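# Stand the cat litter pouch upright with its clip on

## Task

Put the cat litter pouch upright near the centre of the table, one of its wide faces turned toward the arms, not touching or overlapping the pan or the scoop. The clip must finish attached to the pouch and holding it tightly. The pan must not be left tipped over. You declare the end yourself by calling finished_scene.

## Robot and tools

Robot: two arms, left_arm and right_arm, each with a parallel two-finger gripper. Calibrated base places in the scene frame: left_arm at (-0.020, +0.243, 0) m with quat_wxyz (+1.000, 0, 0, 0); right_arm at (+0.045, -0.336, 0) m with quat_wxyz (+1.000, 0, 0, +0.012).

Scene frame: origin at table-top height, halfway between the nominal bases. +x runs out over the table, +z is up, and left_arm sits on the +y side. Arm names do not correspond to the sides of the images. Positions are in metres, orientations are quaternions written w first. Gripper axes: the fingers extend along the gripper's +z, and they open and close along its y. end_effector_position is the spot between the finger pads, roughly 1 cm short of the tips.

The row: every motion command uses rows of 16 numbers, always both arms, even when one is idle: left_arm x, y, z, qw, qx, qy, qz, opening, then right_arm in the same eight slots. x, y, z and the quaternion are an absolute target pose for that gripper in the scene frame, not an offset. Opening runs from -1 (closed) to +1 (fully open, 0.094 m). To keep an orientation, repeat the exact same quaternion rather than copying the slightly drifted one from the latest result. An arm meant to stay still should receive, every call, the identical full pose it reported just before it stopped, plus its desired opening. Sending a 0 as opening is a real command, so resend the current value to leave a gripper alone.

execute_actions(actions, cameras): actions is a list of actions; each action is a table of 1 to 15 rows, one row per 1/30 s step, and a short table repeats its final row until 15 steps are used. A target more than 0.6 m from the gripper's current position along any of its own axes makes that action rejected for both arms; a malformed action, or a first action failing that check against the last reported state, voids the whole call. An empty list only reports state and images. Each step the controller limits the command to 100 mm and 20 degrees from the measured pose, so one action may fall short; the result's Hand target line shows where each arm is being sent, and the remainder must be commanded next.

move(target, speed, blend, opening_speed, blocking, cameras): drives each gripper in a straight line from its Hand target to the row given in target (one 16-number row, or up to 15 rows that differ only in poses, visited in order). speed is m/s, 0.002 to 0.5, default 0.25 (rotation capped at twice that in rad/s), one value or one per target. blend, in m, rounds corners at intermediate targets; default 0. opening_speed (0.2 or more, per second on the -1..1 scale) ramps the fingers instead of sending the opening at once. Paths finish together, take at least 0.5 s, and are cut off at 10 s. Nothing is avoided along the path, grippers lag and overshoot more when fast or when the arm is nearly straight, and faster contact means harder impact; aiming further past a contact presses harder. With blocking=false the call returns after about 0.5 s while motion continues; execute_actions is then refused until a result shows the move ended, or you call wait or stop. A new move replaces a running one. The result adds a move: line with the outcome (done, off_target, moving, held, fault) and any limits (paced = pose clipped, held = steps withheld). done means at rest within 10 mm and 2 degrees; neither done nor off_target tells you about contact.

wait(seconds 0 to 10): lets time pass with the last commands held; a running move continues. stop(): brakes a running move, needing room if fast. zoom_image(camera cam_high or cam_low, region [x0, y0, x1, y1] pixels from top-left, at most 504 by 504): magnifies the latest image. read_manual(section "licences"): only licence text. finished_scene(scene, check): call twice in separate replies; the first submits your check of each condition (what images and readings show, what they cannot, how it might fail despite appearances), the second ends the scene irreversibly.

Results: pose and Hand target per arm, Joint positions (gripper's last value is measured opening in metres), joint torques (include gravity, offset and noisy; joints 1 to 3 wrap sign beyond ±28 N m), grip_measured on the -1..1 scale, Tool commands, and images from cam_high and cam_low (896x504). A pose unreachable line means the clearance check withheld that arm's command; it does not prevent the two grippers or wrist cameras colliding. Resting poses can sit about 1 cm off in free air without any contact.

Gripping: grip_measured reads slightly wide when empty and up to about 3 mm narrower than a hard part under full squeeze. Commanding a little below the first-touch reading grips lightly; around 0.11 below it the gripper reaches full force (about 50 to 62 N per pad). Soft objects crush further the lower you command. Release by commanding well above grip_measured.

Avoid: dropping items, releasing moving objects, fast impacts, hard pressing, and arm-to-arm collisions (these can fail the scene). Anything falling or left off the table fails the task. Loose objects may get brief random nudges. Holding loads or stretching an arm heats motors: MOTOR HOT appears at 75 °C, at 90 °C the arm folds and idles for the rest of the scene.

Each tool is called after "Call:" as name(argument=value, ...), one argument or row to a line, values as JSON.

## Session

I'll look at the scene first.

Call:
execute_actions(
  actions=[],
)

Scene clock: 0.00 s.
left_arm: end_effector_position=(+0.1670, +0.4592, +0.1695) grip_measured=+1.000 end_effector_quat_wxyz=(-0.234, +0.685, -0.486, -0.490) | right_arm: end_effector_position=(+0.1396, -0.1550, +0.1164) grip_measured=+1.000 end_effector_quat_wxyz=(+0.373, -0.231, +0.889, +0.133)
Joint positions: left_arm=[0.27 1.752 1.216 -1.516 -1.089 -1.931 0.094] | right_arm=[1.654 0.743 0.521 -0.887 0.697 1 0.094]
Joint velocities: left_arm=[-0.007 -0.017 0.012 0.022 -0.037 -0.066 0] | right_arm=[0.007 -0.022 -0.007 0.022 0.007 0.007 0]
Joint torques (N m): no reading
Motor temperatures (°C): left_arm=[30 33 35 31 29 30 28] | right_arm=[27 36 33 30 26 27 28]
Heat: left arm: 35 °C; right arm: 36 °C.
Hand target: left_arm +0.1682, +0.4608, +0.1738; -0.242, +0.684, -0.483, -0.490 | right_arm +0.1417, -0.1559, +0.1200; +0.380, -0.228, +0.887, +0.132
Tool commands: left_gripper/opening=+1.0 right_gripper/opening=+1.0

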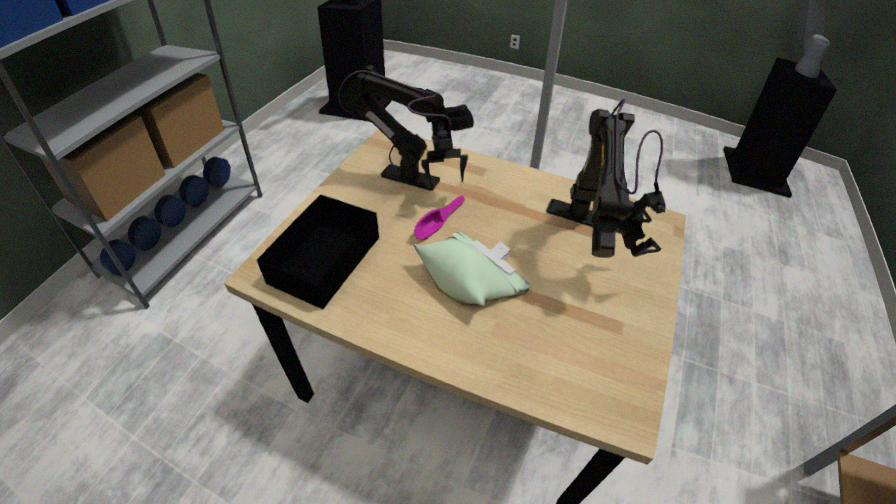

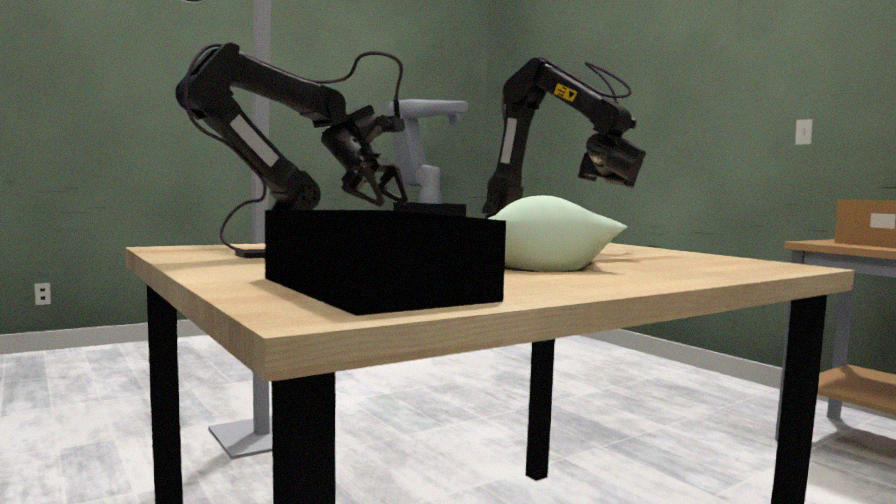

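Call:
zoom_image(
  camera="cam_high",
  region=[380, 180, 580, 320],
)

Call:
zoom_image(
  camera="cam_high",
  region=[220, 100, 720, 480],
)

Call:
zoom_image(
  camera="cam_low",
  region=[240, 160, 660, 330],
)

Scaled by 2.520.

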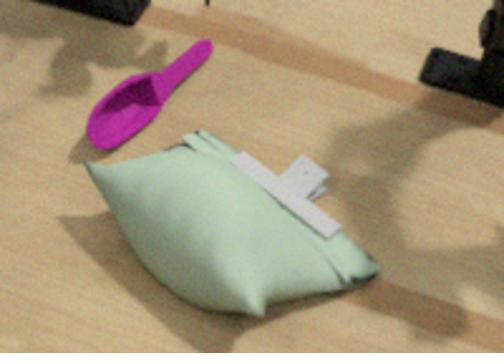

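Scaled by 1.008.

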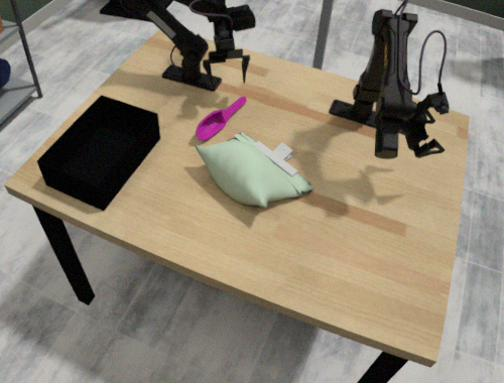

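Scaled by 1.200.

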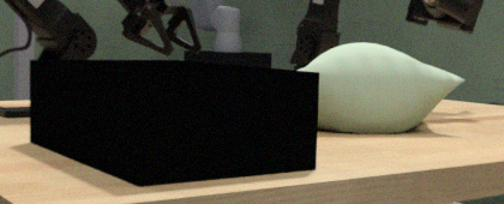

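Call:
zoom_image(
  camera="cam_high",
  region=[460, 225, 540, 300],
)

Call:
zoom_image(
  camera="cam_high",
  region=[400, 185, 480, 255],
)

Call:
zoom_image(
  camera="cam_low",
  region=[470, 170, 650, 290],
)

Scaled by 6.300.

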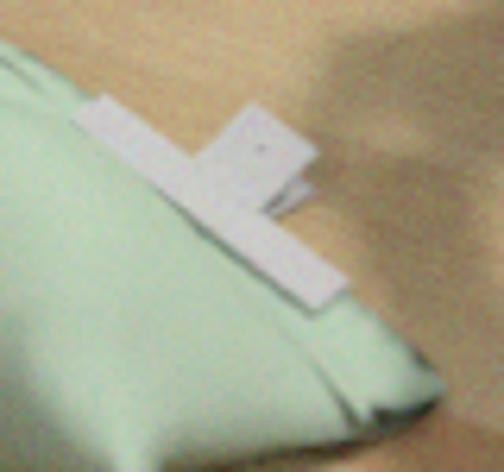

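Scaled by 6.300.

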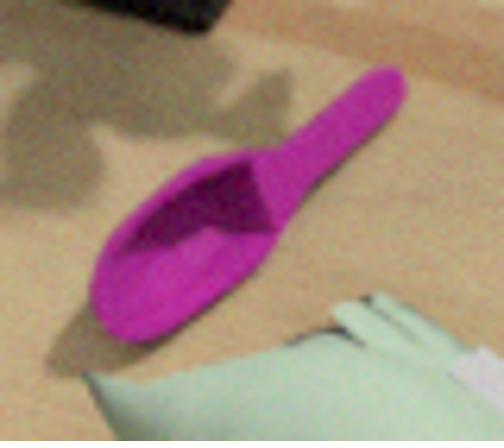

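Scaled by 2.800.

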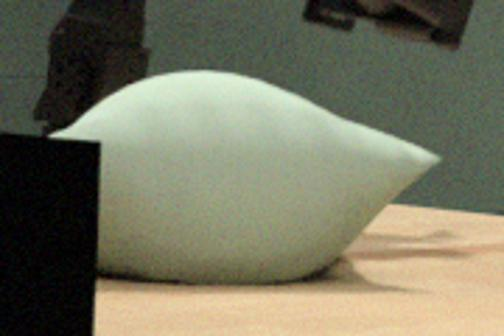

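Call:
zoom_image(
  camera="cam_high",
  region=[330, 60, 490, 200],
)

Call:
zoom_image(
  camera="cam_high",
  region=[530, 90, 690, 270],
)

Call:
zoom_image(
  camera="cam_high",
  region=[220, 180, 400, 310],
)

Scaled by 3.150.

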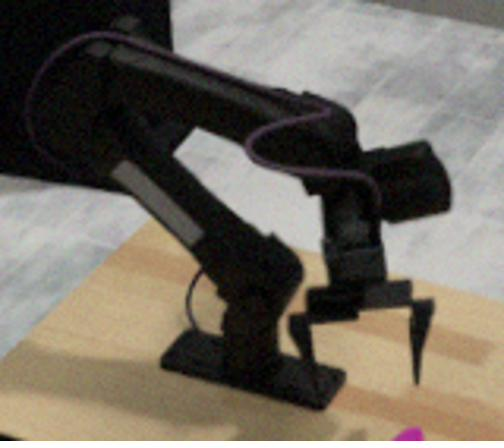

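Scaled by 2.800.

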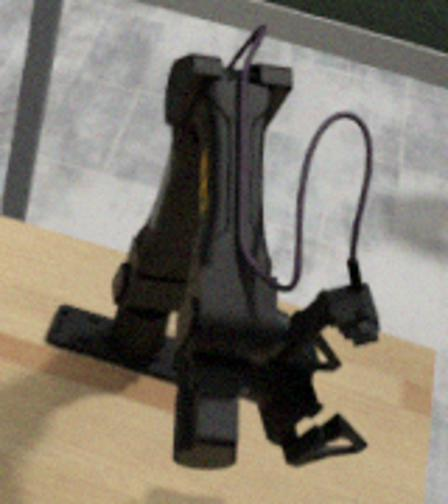

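Scaled by 2.800.

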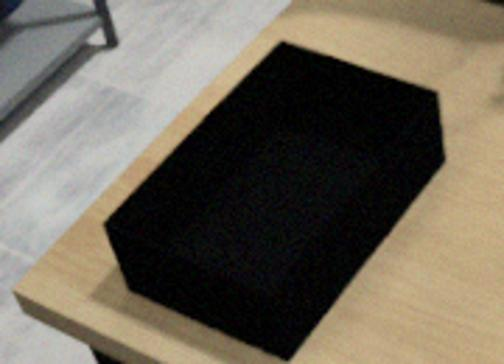

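Call:
zoom_image(
  camera="cam_low",
  region=[110, 220, 310, 390],
)

Call:
zoom_image(
  camera="cam_low",
  region=[740, 220, 880, 320],
)

Call:
zoom_image(
  camera="cam_low",
  region=[170, 30, 430, 270],
)

Call:
zoom_image(
  camera="cam_low",
  region=[440, 40, 680, 280],
)

Scaled by 2.520.

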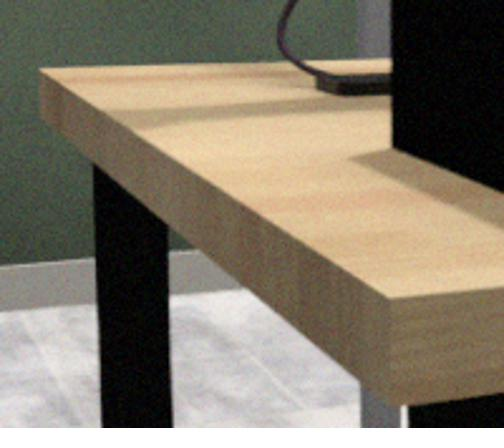

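Scaled by 3.600.

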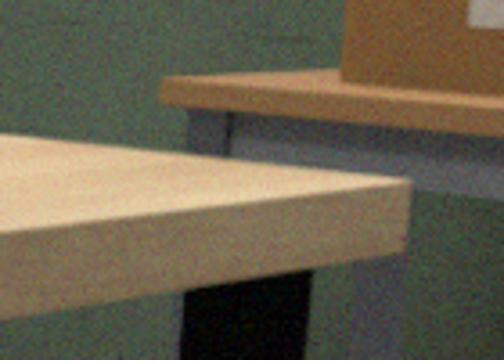

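Scaled by 1.938.

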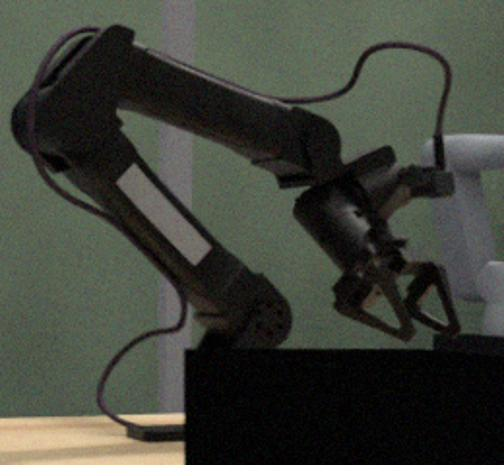

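Scaled by 2.100.

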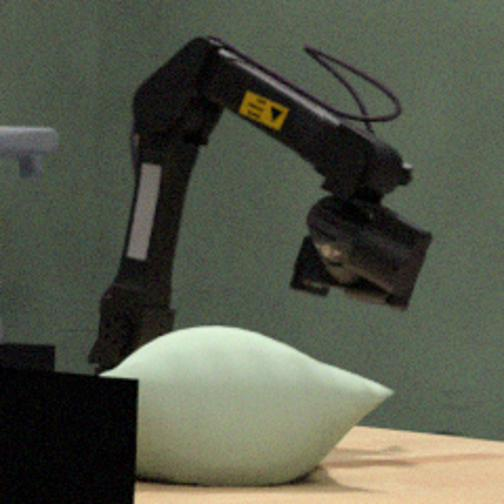

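Call:
zoom_image(
  camera="cam_low",
  region=[250, 190, 390, 330],
)

Call:
zoom_image(
  camera="cam_low",
  region=[380, 190, 520, 330],
)

Call:
zoom_image(
  camera="cam_high",
  region=[220, 180, 390, 330],
)

Scaled by 3.600.

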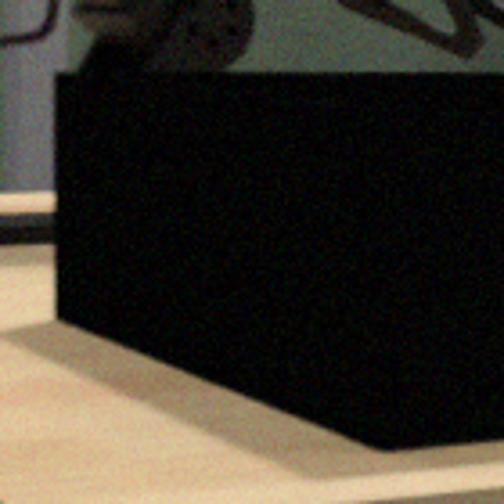

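Scaled by 3.600.

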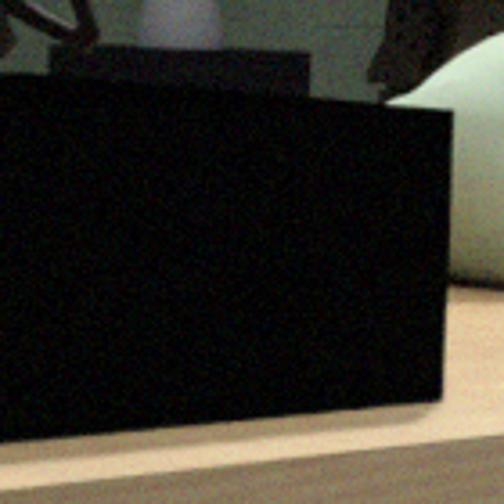

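Scaled by 2.965.

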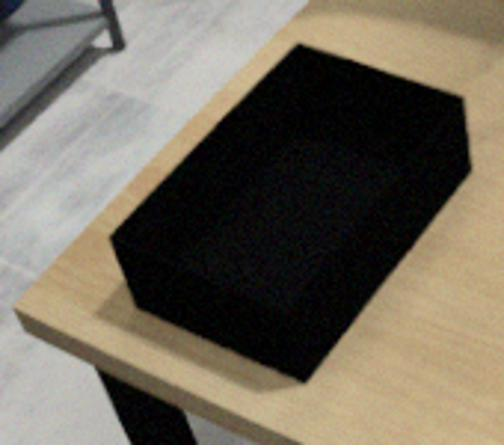

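Call:
zoom_image(
  camera="cam_high",
  region=[210, 260, 290, 320],
)

Call:
zoom_image(
  camera="cam_high",
  region=[620, 430, 700, 480],
)

Call:
zoom_image(
  camera="cam_high",
  region=[660, 190, 720, 240],
)

Call:
zoom_image(
  camera="cam_high",
  region=[350, 110, 430, 170],
)

Scaled by 6.300.

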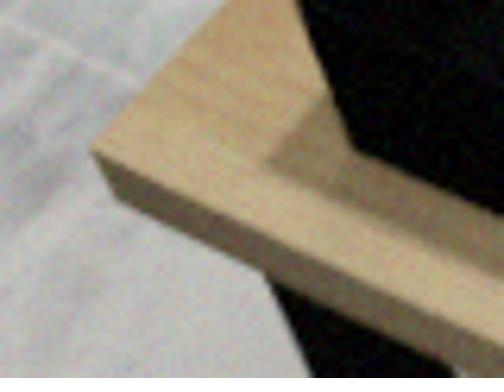

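Scaled by 6.300.

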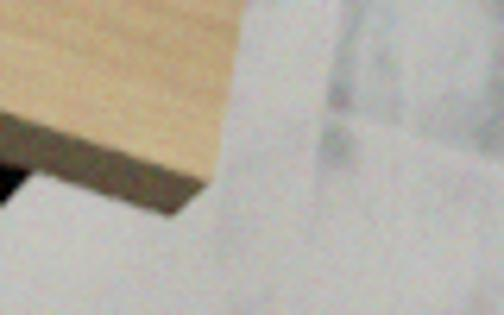

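Scaled by 8.400.

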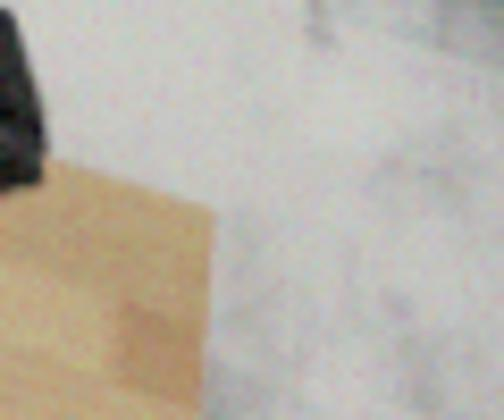

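Scaled by 6.300.

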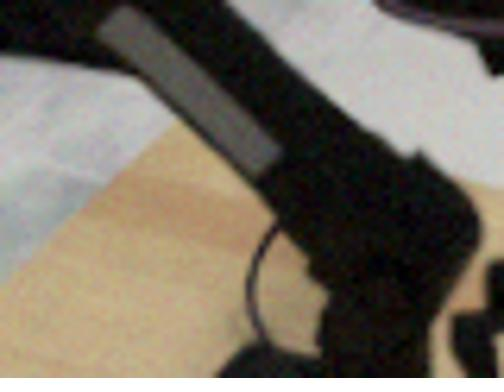

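Call:
move(
  target=[0.26, 0.23, 0.16, 0.3492, -0.4551, 0.6499, -0.4986, 0.0, 0.11, -0.13, 0.14, 0.0, 0.0593, 0.9982, 0.0, 0.2],
  speed=0.3,
)

Scene clock: 17.43 s.
left_arm: end_effector_position=(+0.2603, +0.2296, +0.1617) grip_measured=+0.001 end_effector_quat_wxyz=(+0.334, -0.457, +0.654, -0.502) | right_arm: end_effector_position=(+0.1088, -0.1299, +0.1338) grip_measured=+0.202 end_effector_quat_wxyz=(+0.001, +0.056, +0.998, +0.001)
Joint positions: left_arm=[0.383 0.7 0.249 0.078 0.721 -1.342 0.047] | right_arm=[1.242 1.353 1.136 -1.351 0.002 1.379 0.056]
Joint velocities: left_arm=[0.007 0.022 -0.007 -0.066 0.007 -0.007 -0.001] | right_arm=[0.007 0.002 -0.007 0.066 -0.007 -0.051 0]
Joint torques (N m): left_arm=[0.25 0.47 6.53 1.98 0.25 0.01] | right_arm=[-0.79 -3.25 8.21 -0.01 0.01 0.04]
Motor temperatures (°C): left_arm=[30 34 37 31 29 30 28] | right_arm=[27 36 36 30 26 27 28]
Heat: left arm: 37 °C; right arm: 36 °C.
Hand target: left_arm +0.2591, +0.2284, +0.1586; +0.333, -0.455, +0.655, -0.504 | right_arm +0.1118, -0.1281, +0.1395; +0.003, +0.063, +0.998, +0.003
Off the commanded pose: left_arm 0.002 m, 2 deg | right_arm 0.006 m, 0 deg.
move: done

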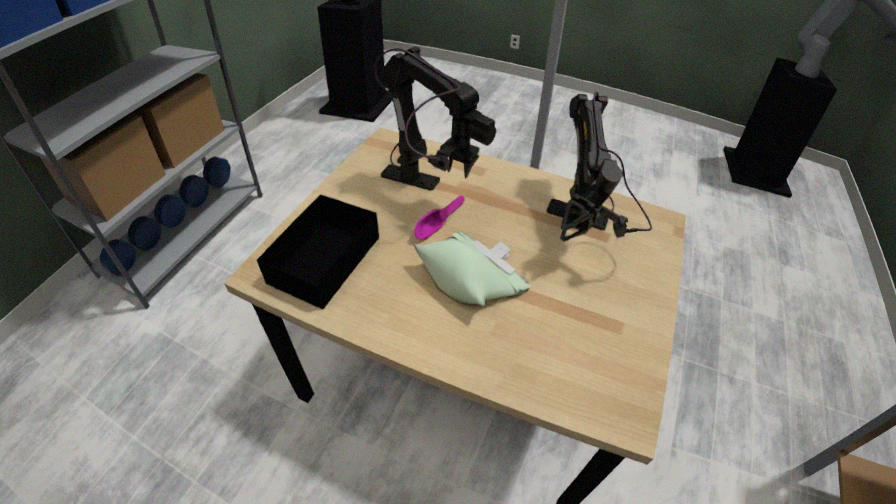

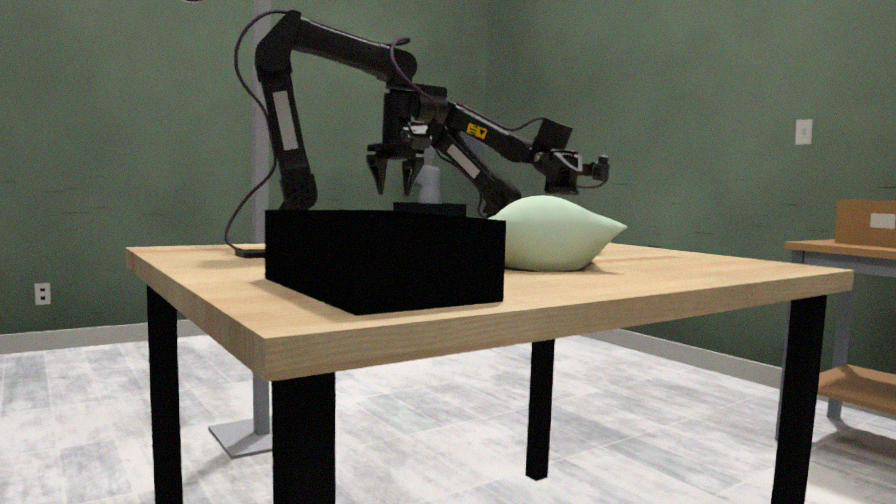

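Call:
zoom_image(
  camera="cam_high",
  region=[400, 80, 520, 250],
)

Call:
zoom_image(
  camera="cam_high",
  region=[440, 180, 660, 310],
)

Call:
zoom_image(
  camera="cam_low",
  region=[350, 70, 470, 220],
)

Call:
zoom_image(
  camera="cam_low",
  region=[480, 100, 660, 290],
)

Scaled by 2.965.

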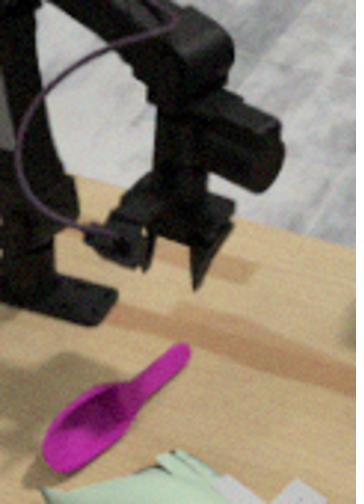

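Scaled by 2.291.

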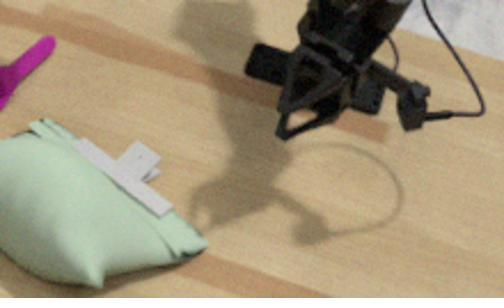

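Scaled by 3.360.

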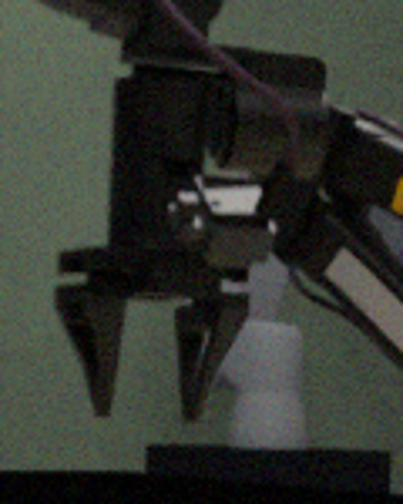

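Scaled by 2.653.

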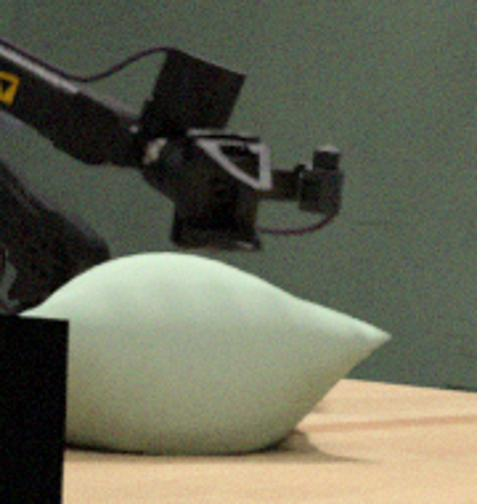

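Call:
zoom_image(
  camera="cam_low",
  region=[200, 0, 320, 60],
)

Call:
zoom_image(
  camera="cam_low",
  region=[200, 380, 320, 440],
)

Call:
zoom_image(
  camera="cam_low",
  region=[440, 0, 530, 60],
)

Call:
zoom_image(
  camera="cam_low",
  region=[740, 280, 860, 504],
)

Call:
zoom_image(
  camera="cam_low",
  region=[130, 280, 350, 504],
)

Scaled by 4.200.

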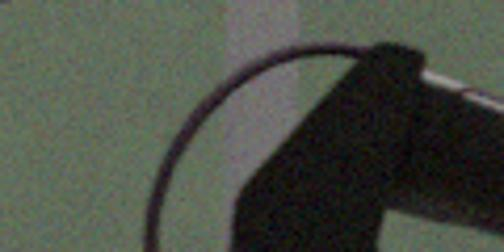

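Scaled by 4.200.

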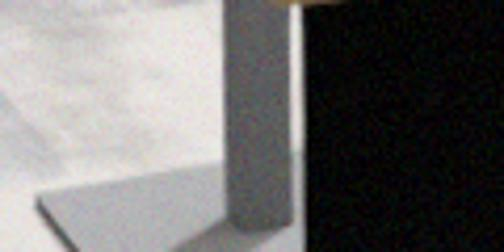

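Scaled by 5.600.

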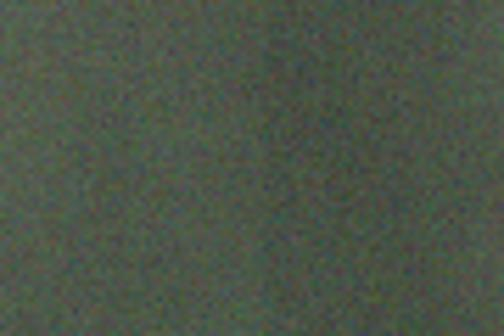

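Scaled by 2.250.

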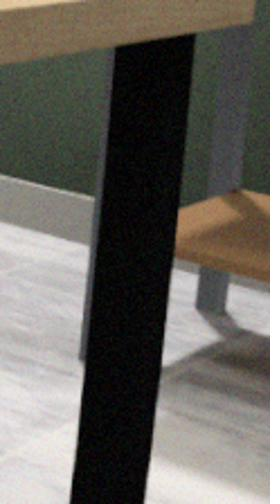

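Scaled by 2.250.

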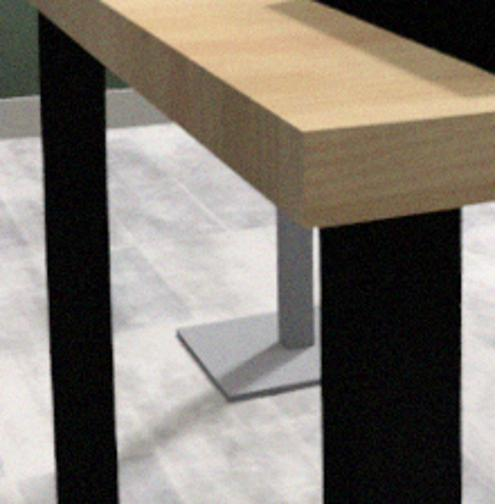

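Call:
zoom_image(
  camera="cam_high",
  region=[400, 340, 480, 400],
)

Call:
zoom_image(
  camera="cam_high",
  region=[380, 220, 480, 320],
)

Call:
zoom_image(
  camera="cam_high",
  region=[460, 220, 560, 320],
)

Scaled by 6.300.

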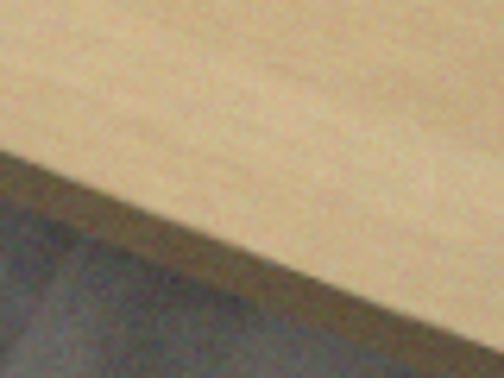

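Scaled by 5.040.

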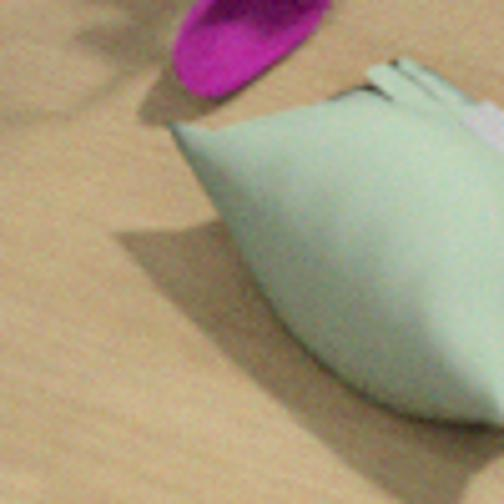

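Scaled by 5.040.

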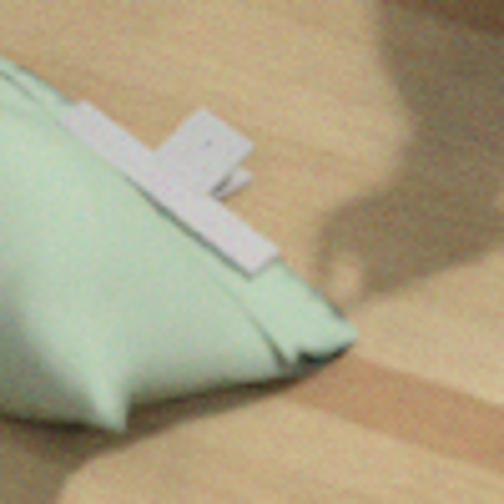

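Call:
zoom_image(
  camera="cam_high",
  region=[400, 250, 500, 350],
)

Call:
zoom_image(
  camera="cam_high",
  region=[500, 180, 600, 300],
)

Scaled by 5.040.

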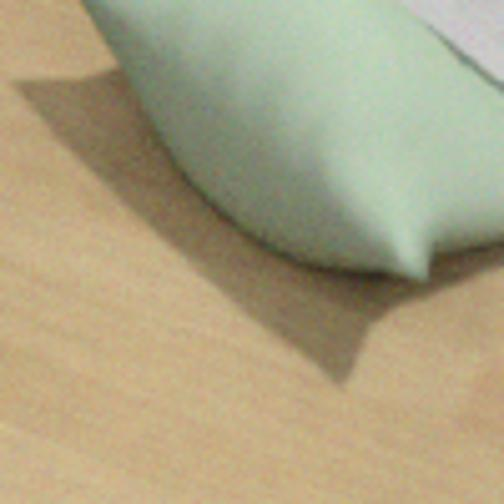

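Scaled by 4.200.

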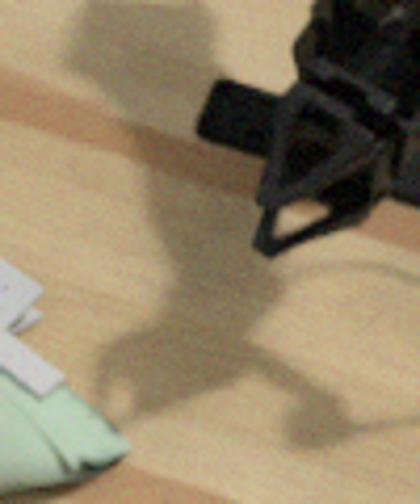

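Call:
move(
  target=[
    [0.265, 0.195, 0.10, 0.2731, -0.4729, 0.7255, -0.4189, -0.15, 0.14, -0.139, 0.09, 0.0, 0.1011, 0.9949, 0.0, 0.0],
    [0.272, 0.187, 0.06, 0.2731, -0.4729, 0.7255, -0.4189, -0.15, 0.14, -0.139, 0.022, 0.0, 0.1011, 0.9949, 0.0, 0.0],
  ],
  speed=[0.2, 0.1],
)

Scene clock: 26.40 s.
left_arm: end_effector_position=(+0.2718, +0.1874, +0.0636) grip_measured=-0.149 end_effector_quat_wxyz=(+0.275, -0.474, +0.725, -0.418) | right_arm: end_effector_position=(+0.1409, -0.1341, +0.0271) grip_measured=+0.002 end_effector_quat_wxyz=(+0.002, +0.101, +0.995, +0.009)
Joint positions: left_arm=[0.036 1.089 0.151 0.369 0.383 -1.334 0.04] | right_arm=[1.097 1.457 0.785 -0.881 -0.002 1.322 0.047]
Joint velocities: left_arm=[-0.002 -0.007 -0.002 0.007 0.051 -0.007 -0.001] | right_arm=[0.012 -0.007 0.007 -0.037 0.037 -0.007 -0.003]
Joint torques (N m): left_arm=[-0.34 -1.09 5.41 2.01 0.01 0.05] | right_arm=[-0.69 -3.92 4.12 0.23 -0.04 -0.09]
Motor temperatures (°C): left_arm=[30 33 38 33 29 30 28] | right_arm=[27 36 37 30 26 27 28]
Heat: left arm: 38 °C; right arm: 37 °C.
Hand target: left_arm +0.2694, +0.1871, +0.0594; +0.274, -0.474, +0.727, -0.414 | right_arm +0.1408, -0.1389, +0.0219; +0.001, +0.101, +0.995, +0.001
Off the commanded pose: left_arm 0.004 m, 0 deg | right_arm 0.007 m, 1 deg.
move: done

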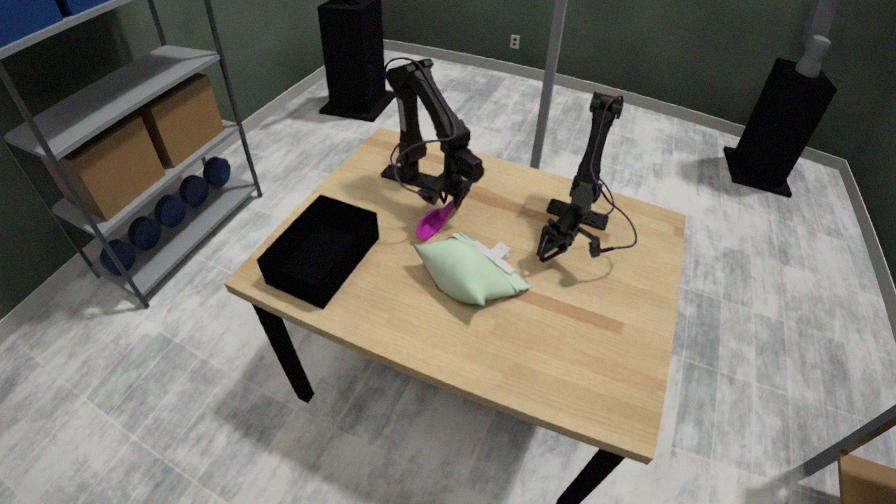

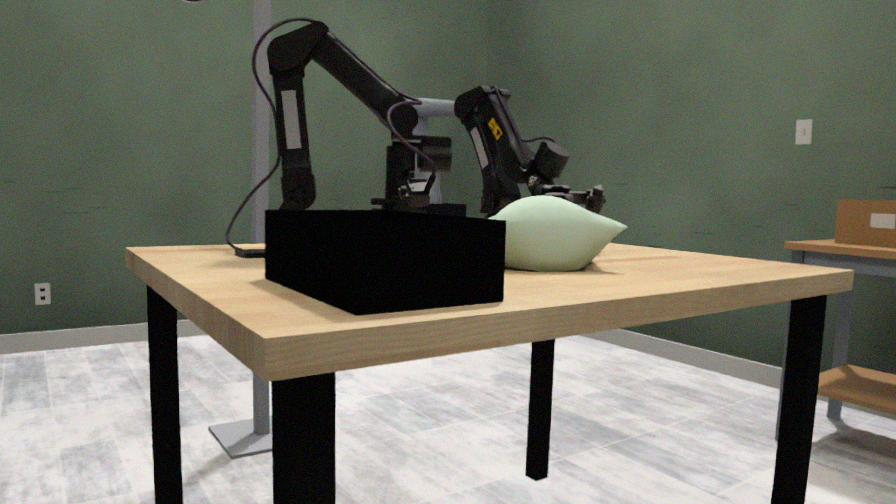

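Call:
zoom_image(
  camera="cam_high",
  region=[400, 140, 520, 260],
)

Call:
zoom_image(
  camera="cam_high",
  region=[480, 180, 620, 310],
)

Scaled by 4.200.

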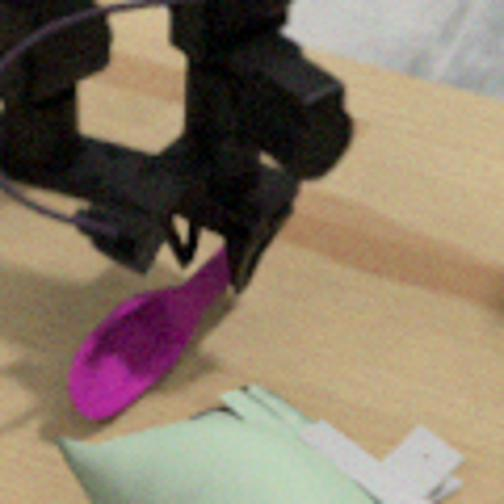

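Scaled by 3.600.

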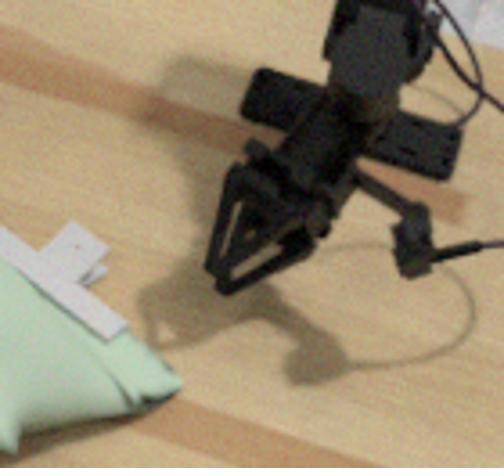

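Call:
move(
  target=[0.283, 0.181, 0.026, 0.2731, -0.4729, 0.7255, -0.4189, -0.15, 0.14, -0.139, 0.022, 0.0, 0.1011, 0.9949, 0.0, -0.75],
  speed=0.1,
  opening_speed=1.5,
)

Scene clock: 28.10 s.
left_arm: end_effector_position=(+0.2857, +0.1814, +0.0301) grip_measured=-0.149 end_effector_quat_wxyz=(+0.275, -0.472, +0.723, -0.423) | right_arm: end_effector_position=(+0.1408, -0.1332, +0.0271) grip_measured=-0.750 end_effector_quat_wxyz=(+0.002, +0.100, +0.995, +0.011)
Joint positions: left_arm=[0.005 1.467 0.113 0.8 0.364 -1.355 0.04] | right_arm=[1.097 1.457 0.785 -0.878 -0.004 1.322 0.012]
Joint velocities: left_arm=[0.002 -0.012 -0.012 -0.007 0.022 -0.007 0] | right_arm=[-0.002 -0.012 -0.012 0.022 -0.037 0.037 -0.001]
Joint torques (N m): left_arm=[-0.43 -2.37 3.92 1.98 -0.05 0.04] | right_arm=[-0.54 -3.84 4.44 0.2 -0.01 -0.03]
Motor temperatures (°C): left_arm=[30 33 37 33 29 30 28] | right_arm=[27 36 37 30 26 27 28]
Heat: left arm: 37 °C; right arm: 37 °C.
Hand target: left_arm +0.2825, +0.1811, +0.0260; +0.273, -0.473, +0.726, -0.418 | right_arm +0.1399, -0.1389, +0.0221; +0.000, +0.101, +0.995, +0.000
Off the commanded pose: left_arm 0.005 m, 1 deg | right_arm 0.008 m, 1 deg.
move: done

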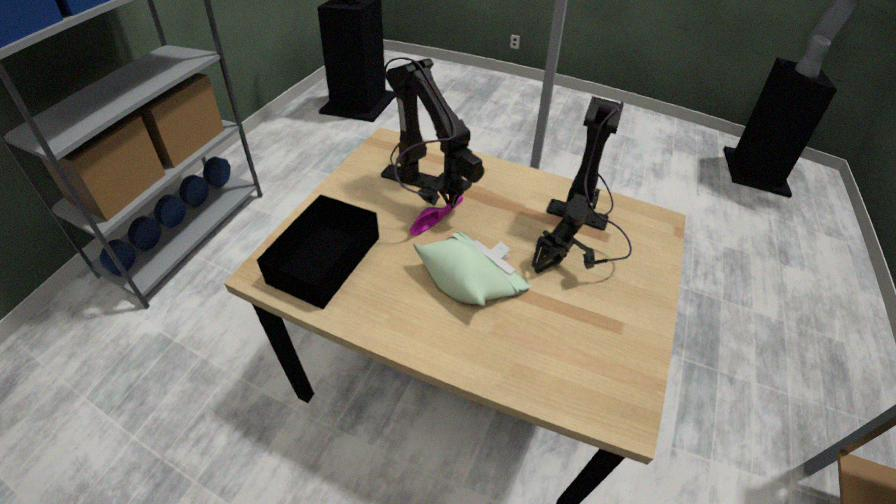

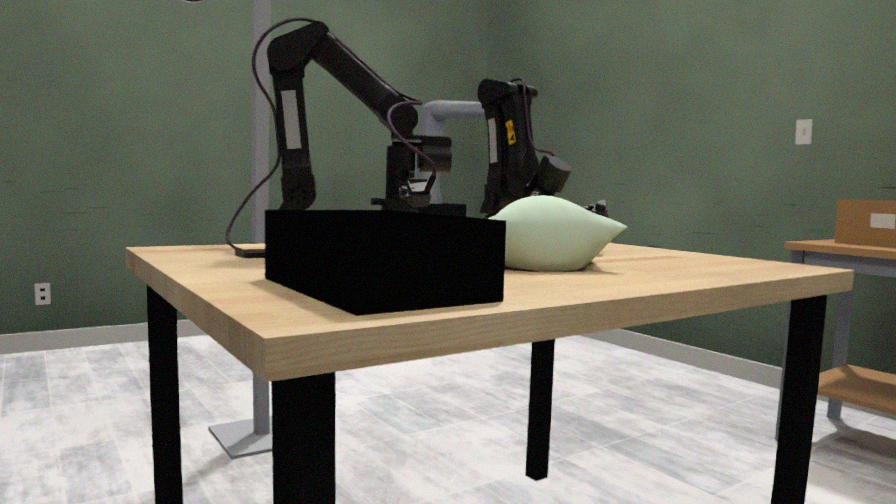

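Call:
zoom_image(
  camera="cam_high",
  region=[390, 140, 510, 260],
)

Call:
zoom_image(
  camera="cam_high",
  region=[480, 200, 600, 310],
)

Scaled by 4.200.

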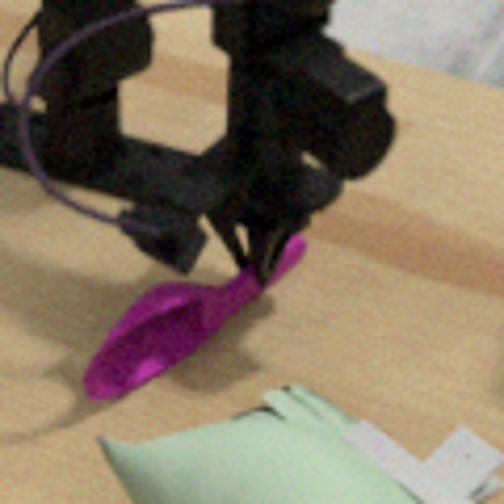

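Scaled by 4.200.

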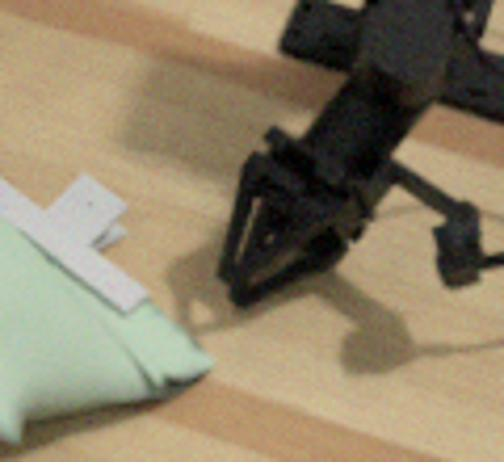

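Call:
move(
  target=[
    [0.2825, 0.1811, 0.026, 0.2731, -0.4729, 0.7255, -0.4189, -0.15, 0.14, -0.139, 0.05, 0.0, 0.1011, 0.9949, 0.0, -0.95],
    [0.2825, 0.1811, 0.026, 0.2731, -0.4729, 0.7255, -0.4189, -0.15, 0.145, -0.17, 0.09, 0.0, 0.2, 0.9798, 0.0, -0.95],
  ],
  speed=[0.1, 0.15],
  opening_speed=1.5,
)

Scene clock: 30.07 s.
left_arm: end_effector_position=(+0.2860, +0.1815, +0.0303) grip_measured=-0.149 end_effector_quat_wxyz=(+0.275, -0.472, +0.723, -0.423) | right_arm: end_effector_position=(+0.1401, -0.1723, +0.0805) grip_measured=-0.750 end_effector_quat_wxyz=(-0.008, +0.194, +0.981, -0.009)
Joint positions: left_arm=[0.005 1.467 0.113 0.802 0.364 -1.356 0.04] | right_arm=[1.006 1.288 0.875 -1.18 -0.009 1.42 0.012]
Joint velocities: left_arm=[-0.007 -0.007 0.007 -0.007 -0.081 -0.051 0] | right_arm=[0.017 -0.007 -0.012 -0.066 0.022 0.007 0]
Joint torques (N m): left_arm=[-0.42 -2.32 3.67 2.01 0.01 0.01] | right_arm=[-0.79 -4.45 8.12 -0.02 0.1 0.1]
Motor temperatures (°C): left_arm=[30 33 37 34 29 30 28] | right_arm=[27 36 37 30 26 27 28]
Heat: left arm: 37 °C; right arm: 37 °C.
Hand target: left_arm +0.2825, +0.1812, +0.0262; +0.273, -0.473, +0.725, -0.419 | right_arm +0.1448, -0.1706, +0.0900; +0.001, +0.200, +0.980, +0.001
Off the commanded pose: left_arm 0.006 m, 1 deg | right_arm 0.011 m, 2 deg.
move: off_target (right_arm)

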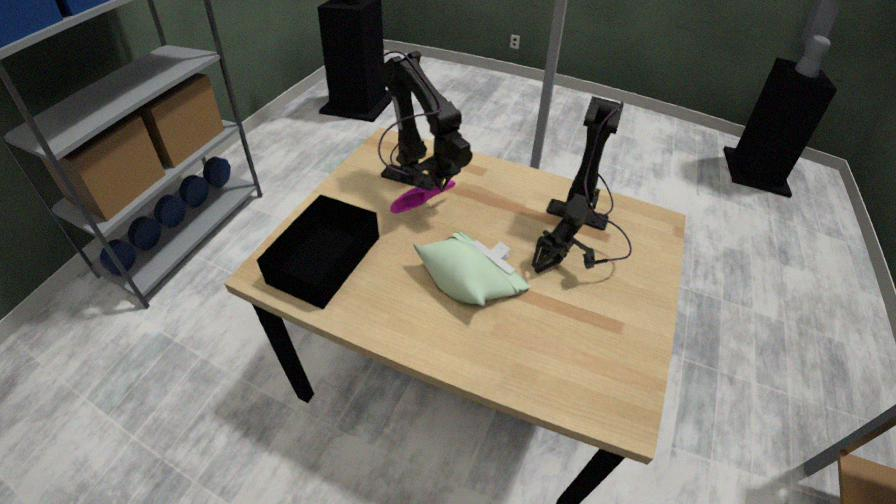

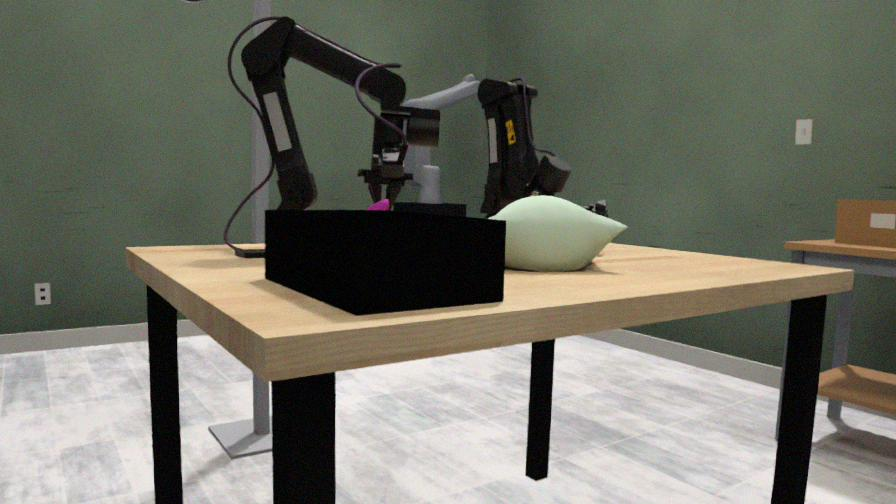

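Call:
move(
  target=[
    [0.2825, 0.1811, 0.026, 0.2731, -0.4729, 0.7255, -0.4189, -0.15, 0.175, -0.24, 0.085, 0.0, 0.5, 0.866, 0.0, -0.95],
    [0.2825, 0.1811, 0.026, 0.2731, -0.4729, 0.7255, -0.4189, -0.15, 0.178, -0.243, 0.035, 0.0, 0.5, 0.866, 0.0, -0.95],
  ],
  speed=[0.2, 0.1],
)

Scene clock: 33.23 s.
left_arm: end_effector_position=(+0.2860, +0.1815, +0.0303) grip_measured=-0.149 end_effector_quat_wxyz=(+0.275, -0.472, +0.723, -0.423) | right_arm: end_effector_position=(+0.1811, -0.2382, +0.0397) grip_measured=-0.750 end_effector_quat_wxyz=(+0.001, +0.499, +0.867, +0.014)
Joint positions: left_arm=[0.005 1.467 0.113 0.802 0.364 -1.357 0.04] | right_arm=[0.582 1.185 0.642 -1.003 -0.01 1.65 0.012]
Joint velocities: left_arm=[0.012 0.012 0.002 -0.007 -0.11 0.051 0.001] | right_arm=[-0.007 -0.012 0.007 -0.022 0.022 -0.022 -0.001]
Joint torques (N m): left_arm=[-0.34 -2.35 3.62 2 -0.06 0.03] | right_arm=[-1.02 -1.98 4.51 0.26 0.09 -0.05]
Motor temperatures (°C): left_arm=[30 33 37 34 29 30 28] | right_arm=[27 36 37 30 26 27 28]
Heat: left arm: 37 °C; right arm: 37 °C.
Hand target: left_arm +0.2824, +0.1812, +0.0261; +0.273, -0.473, +0.725, -0.419 | right_arm +0.1793, -0.2441, +0.0353; +0.004, +0.500, +0.866, +0.003
Off the commanded pose: left_arm 0.006 m, 1 deg | right_arm 0.007 m, 2 deg.
move: done

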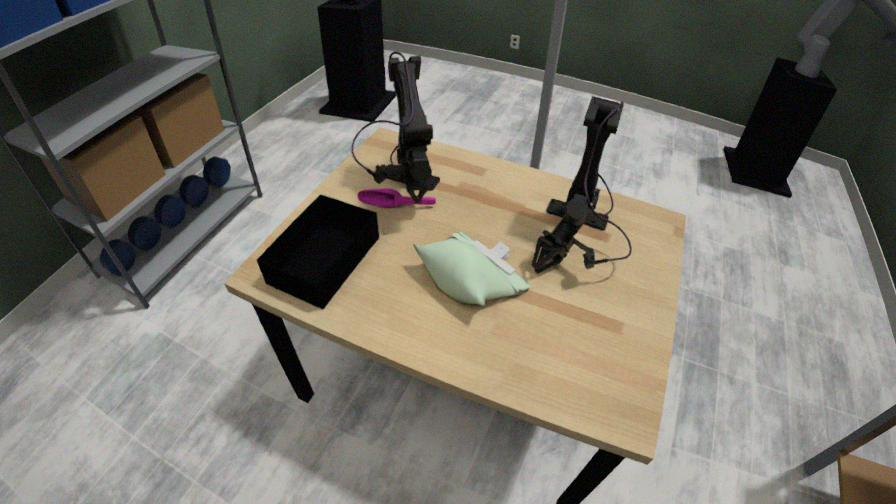

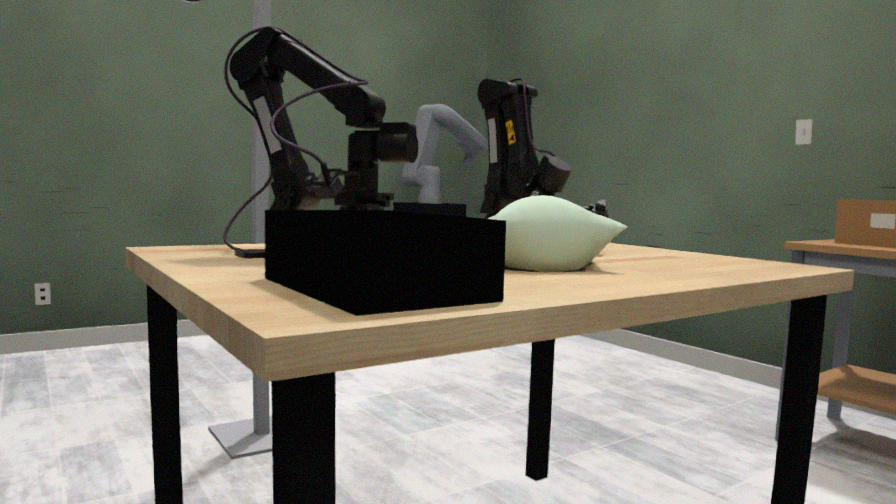

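Call:
zoom_image(
  camera="cam_high",
  region=[340, 140, 460, 240],
)

Scaled by 4.200.

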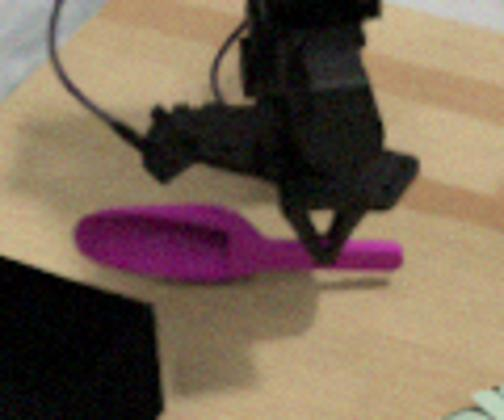

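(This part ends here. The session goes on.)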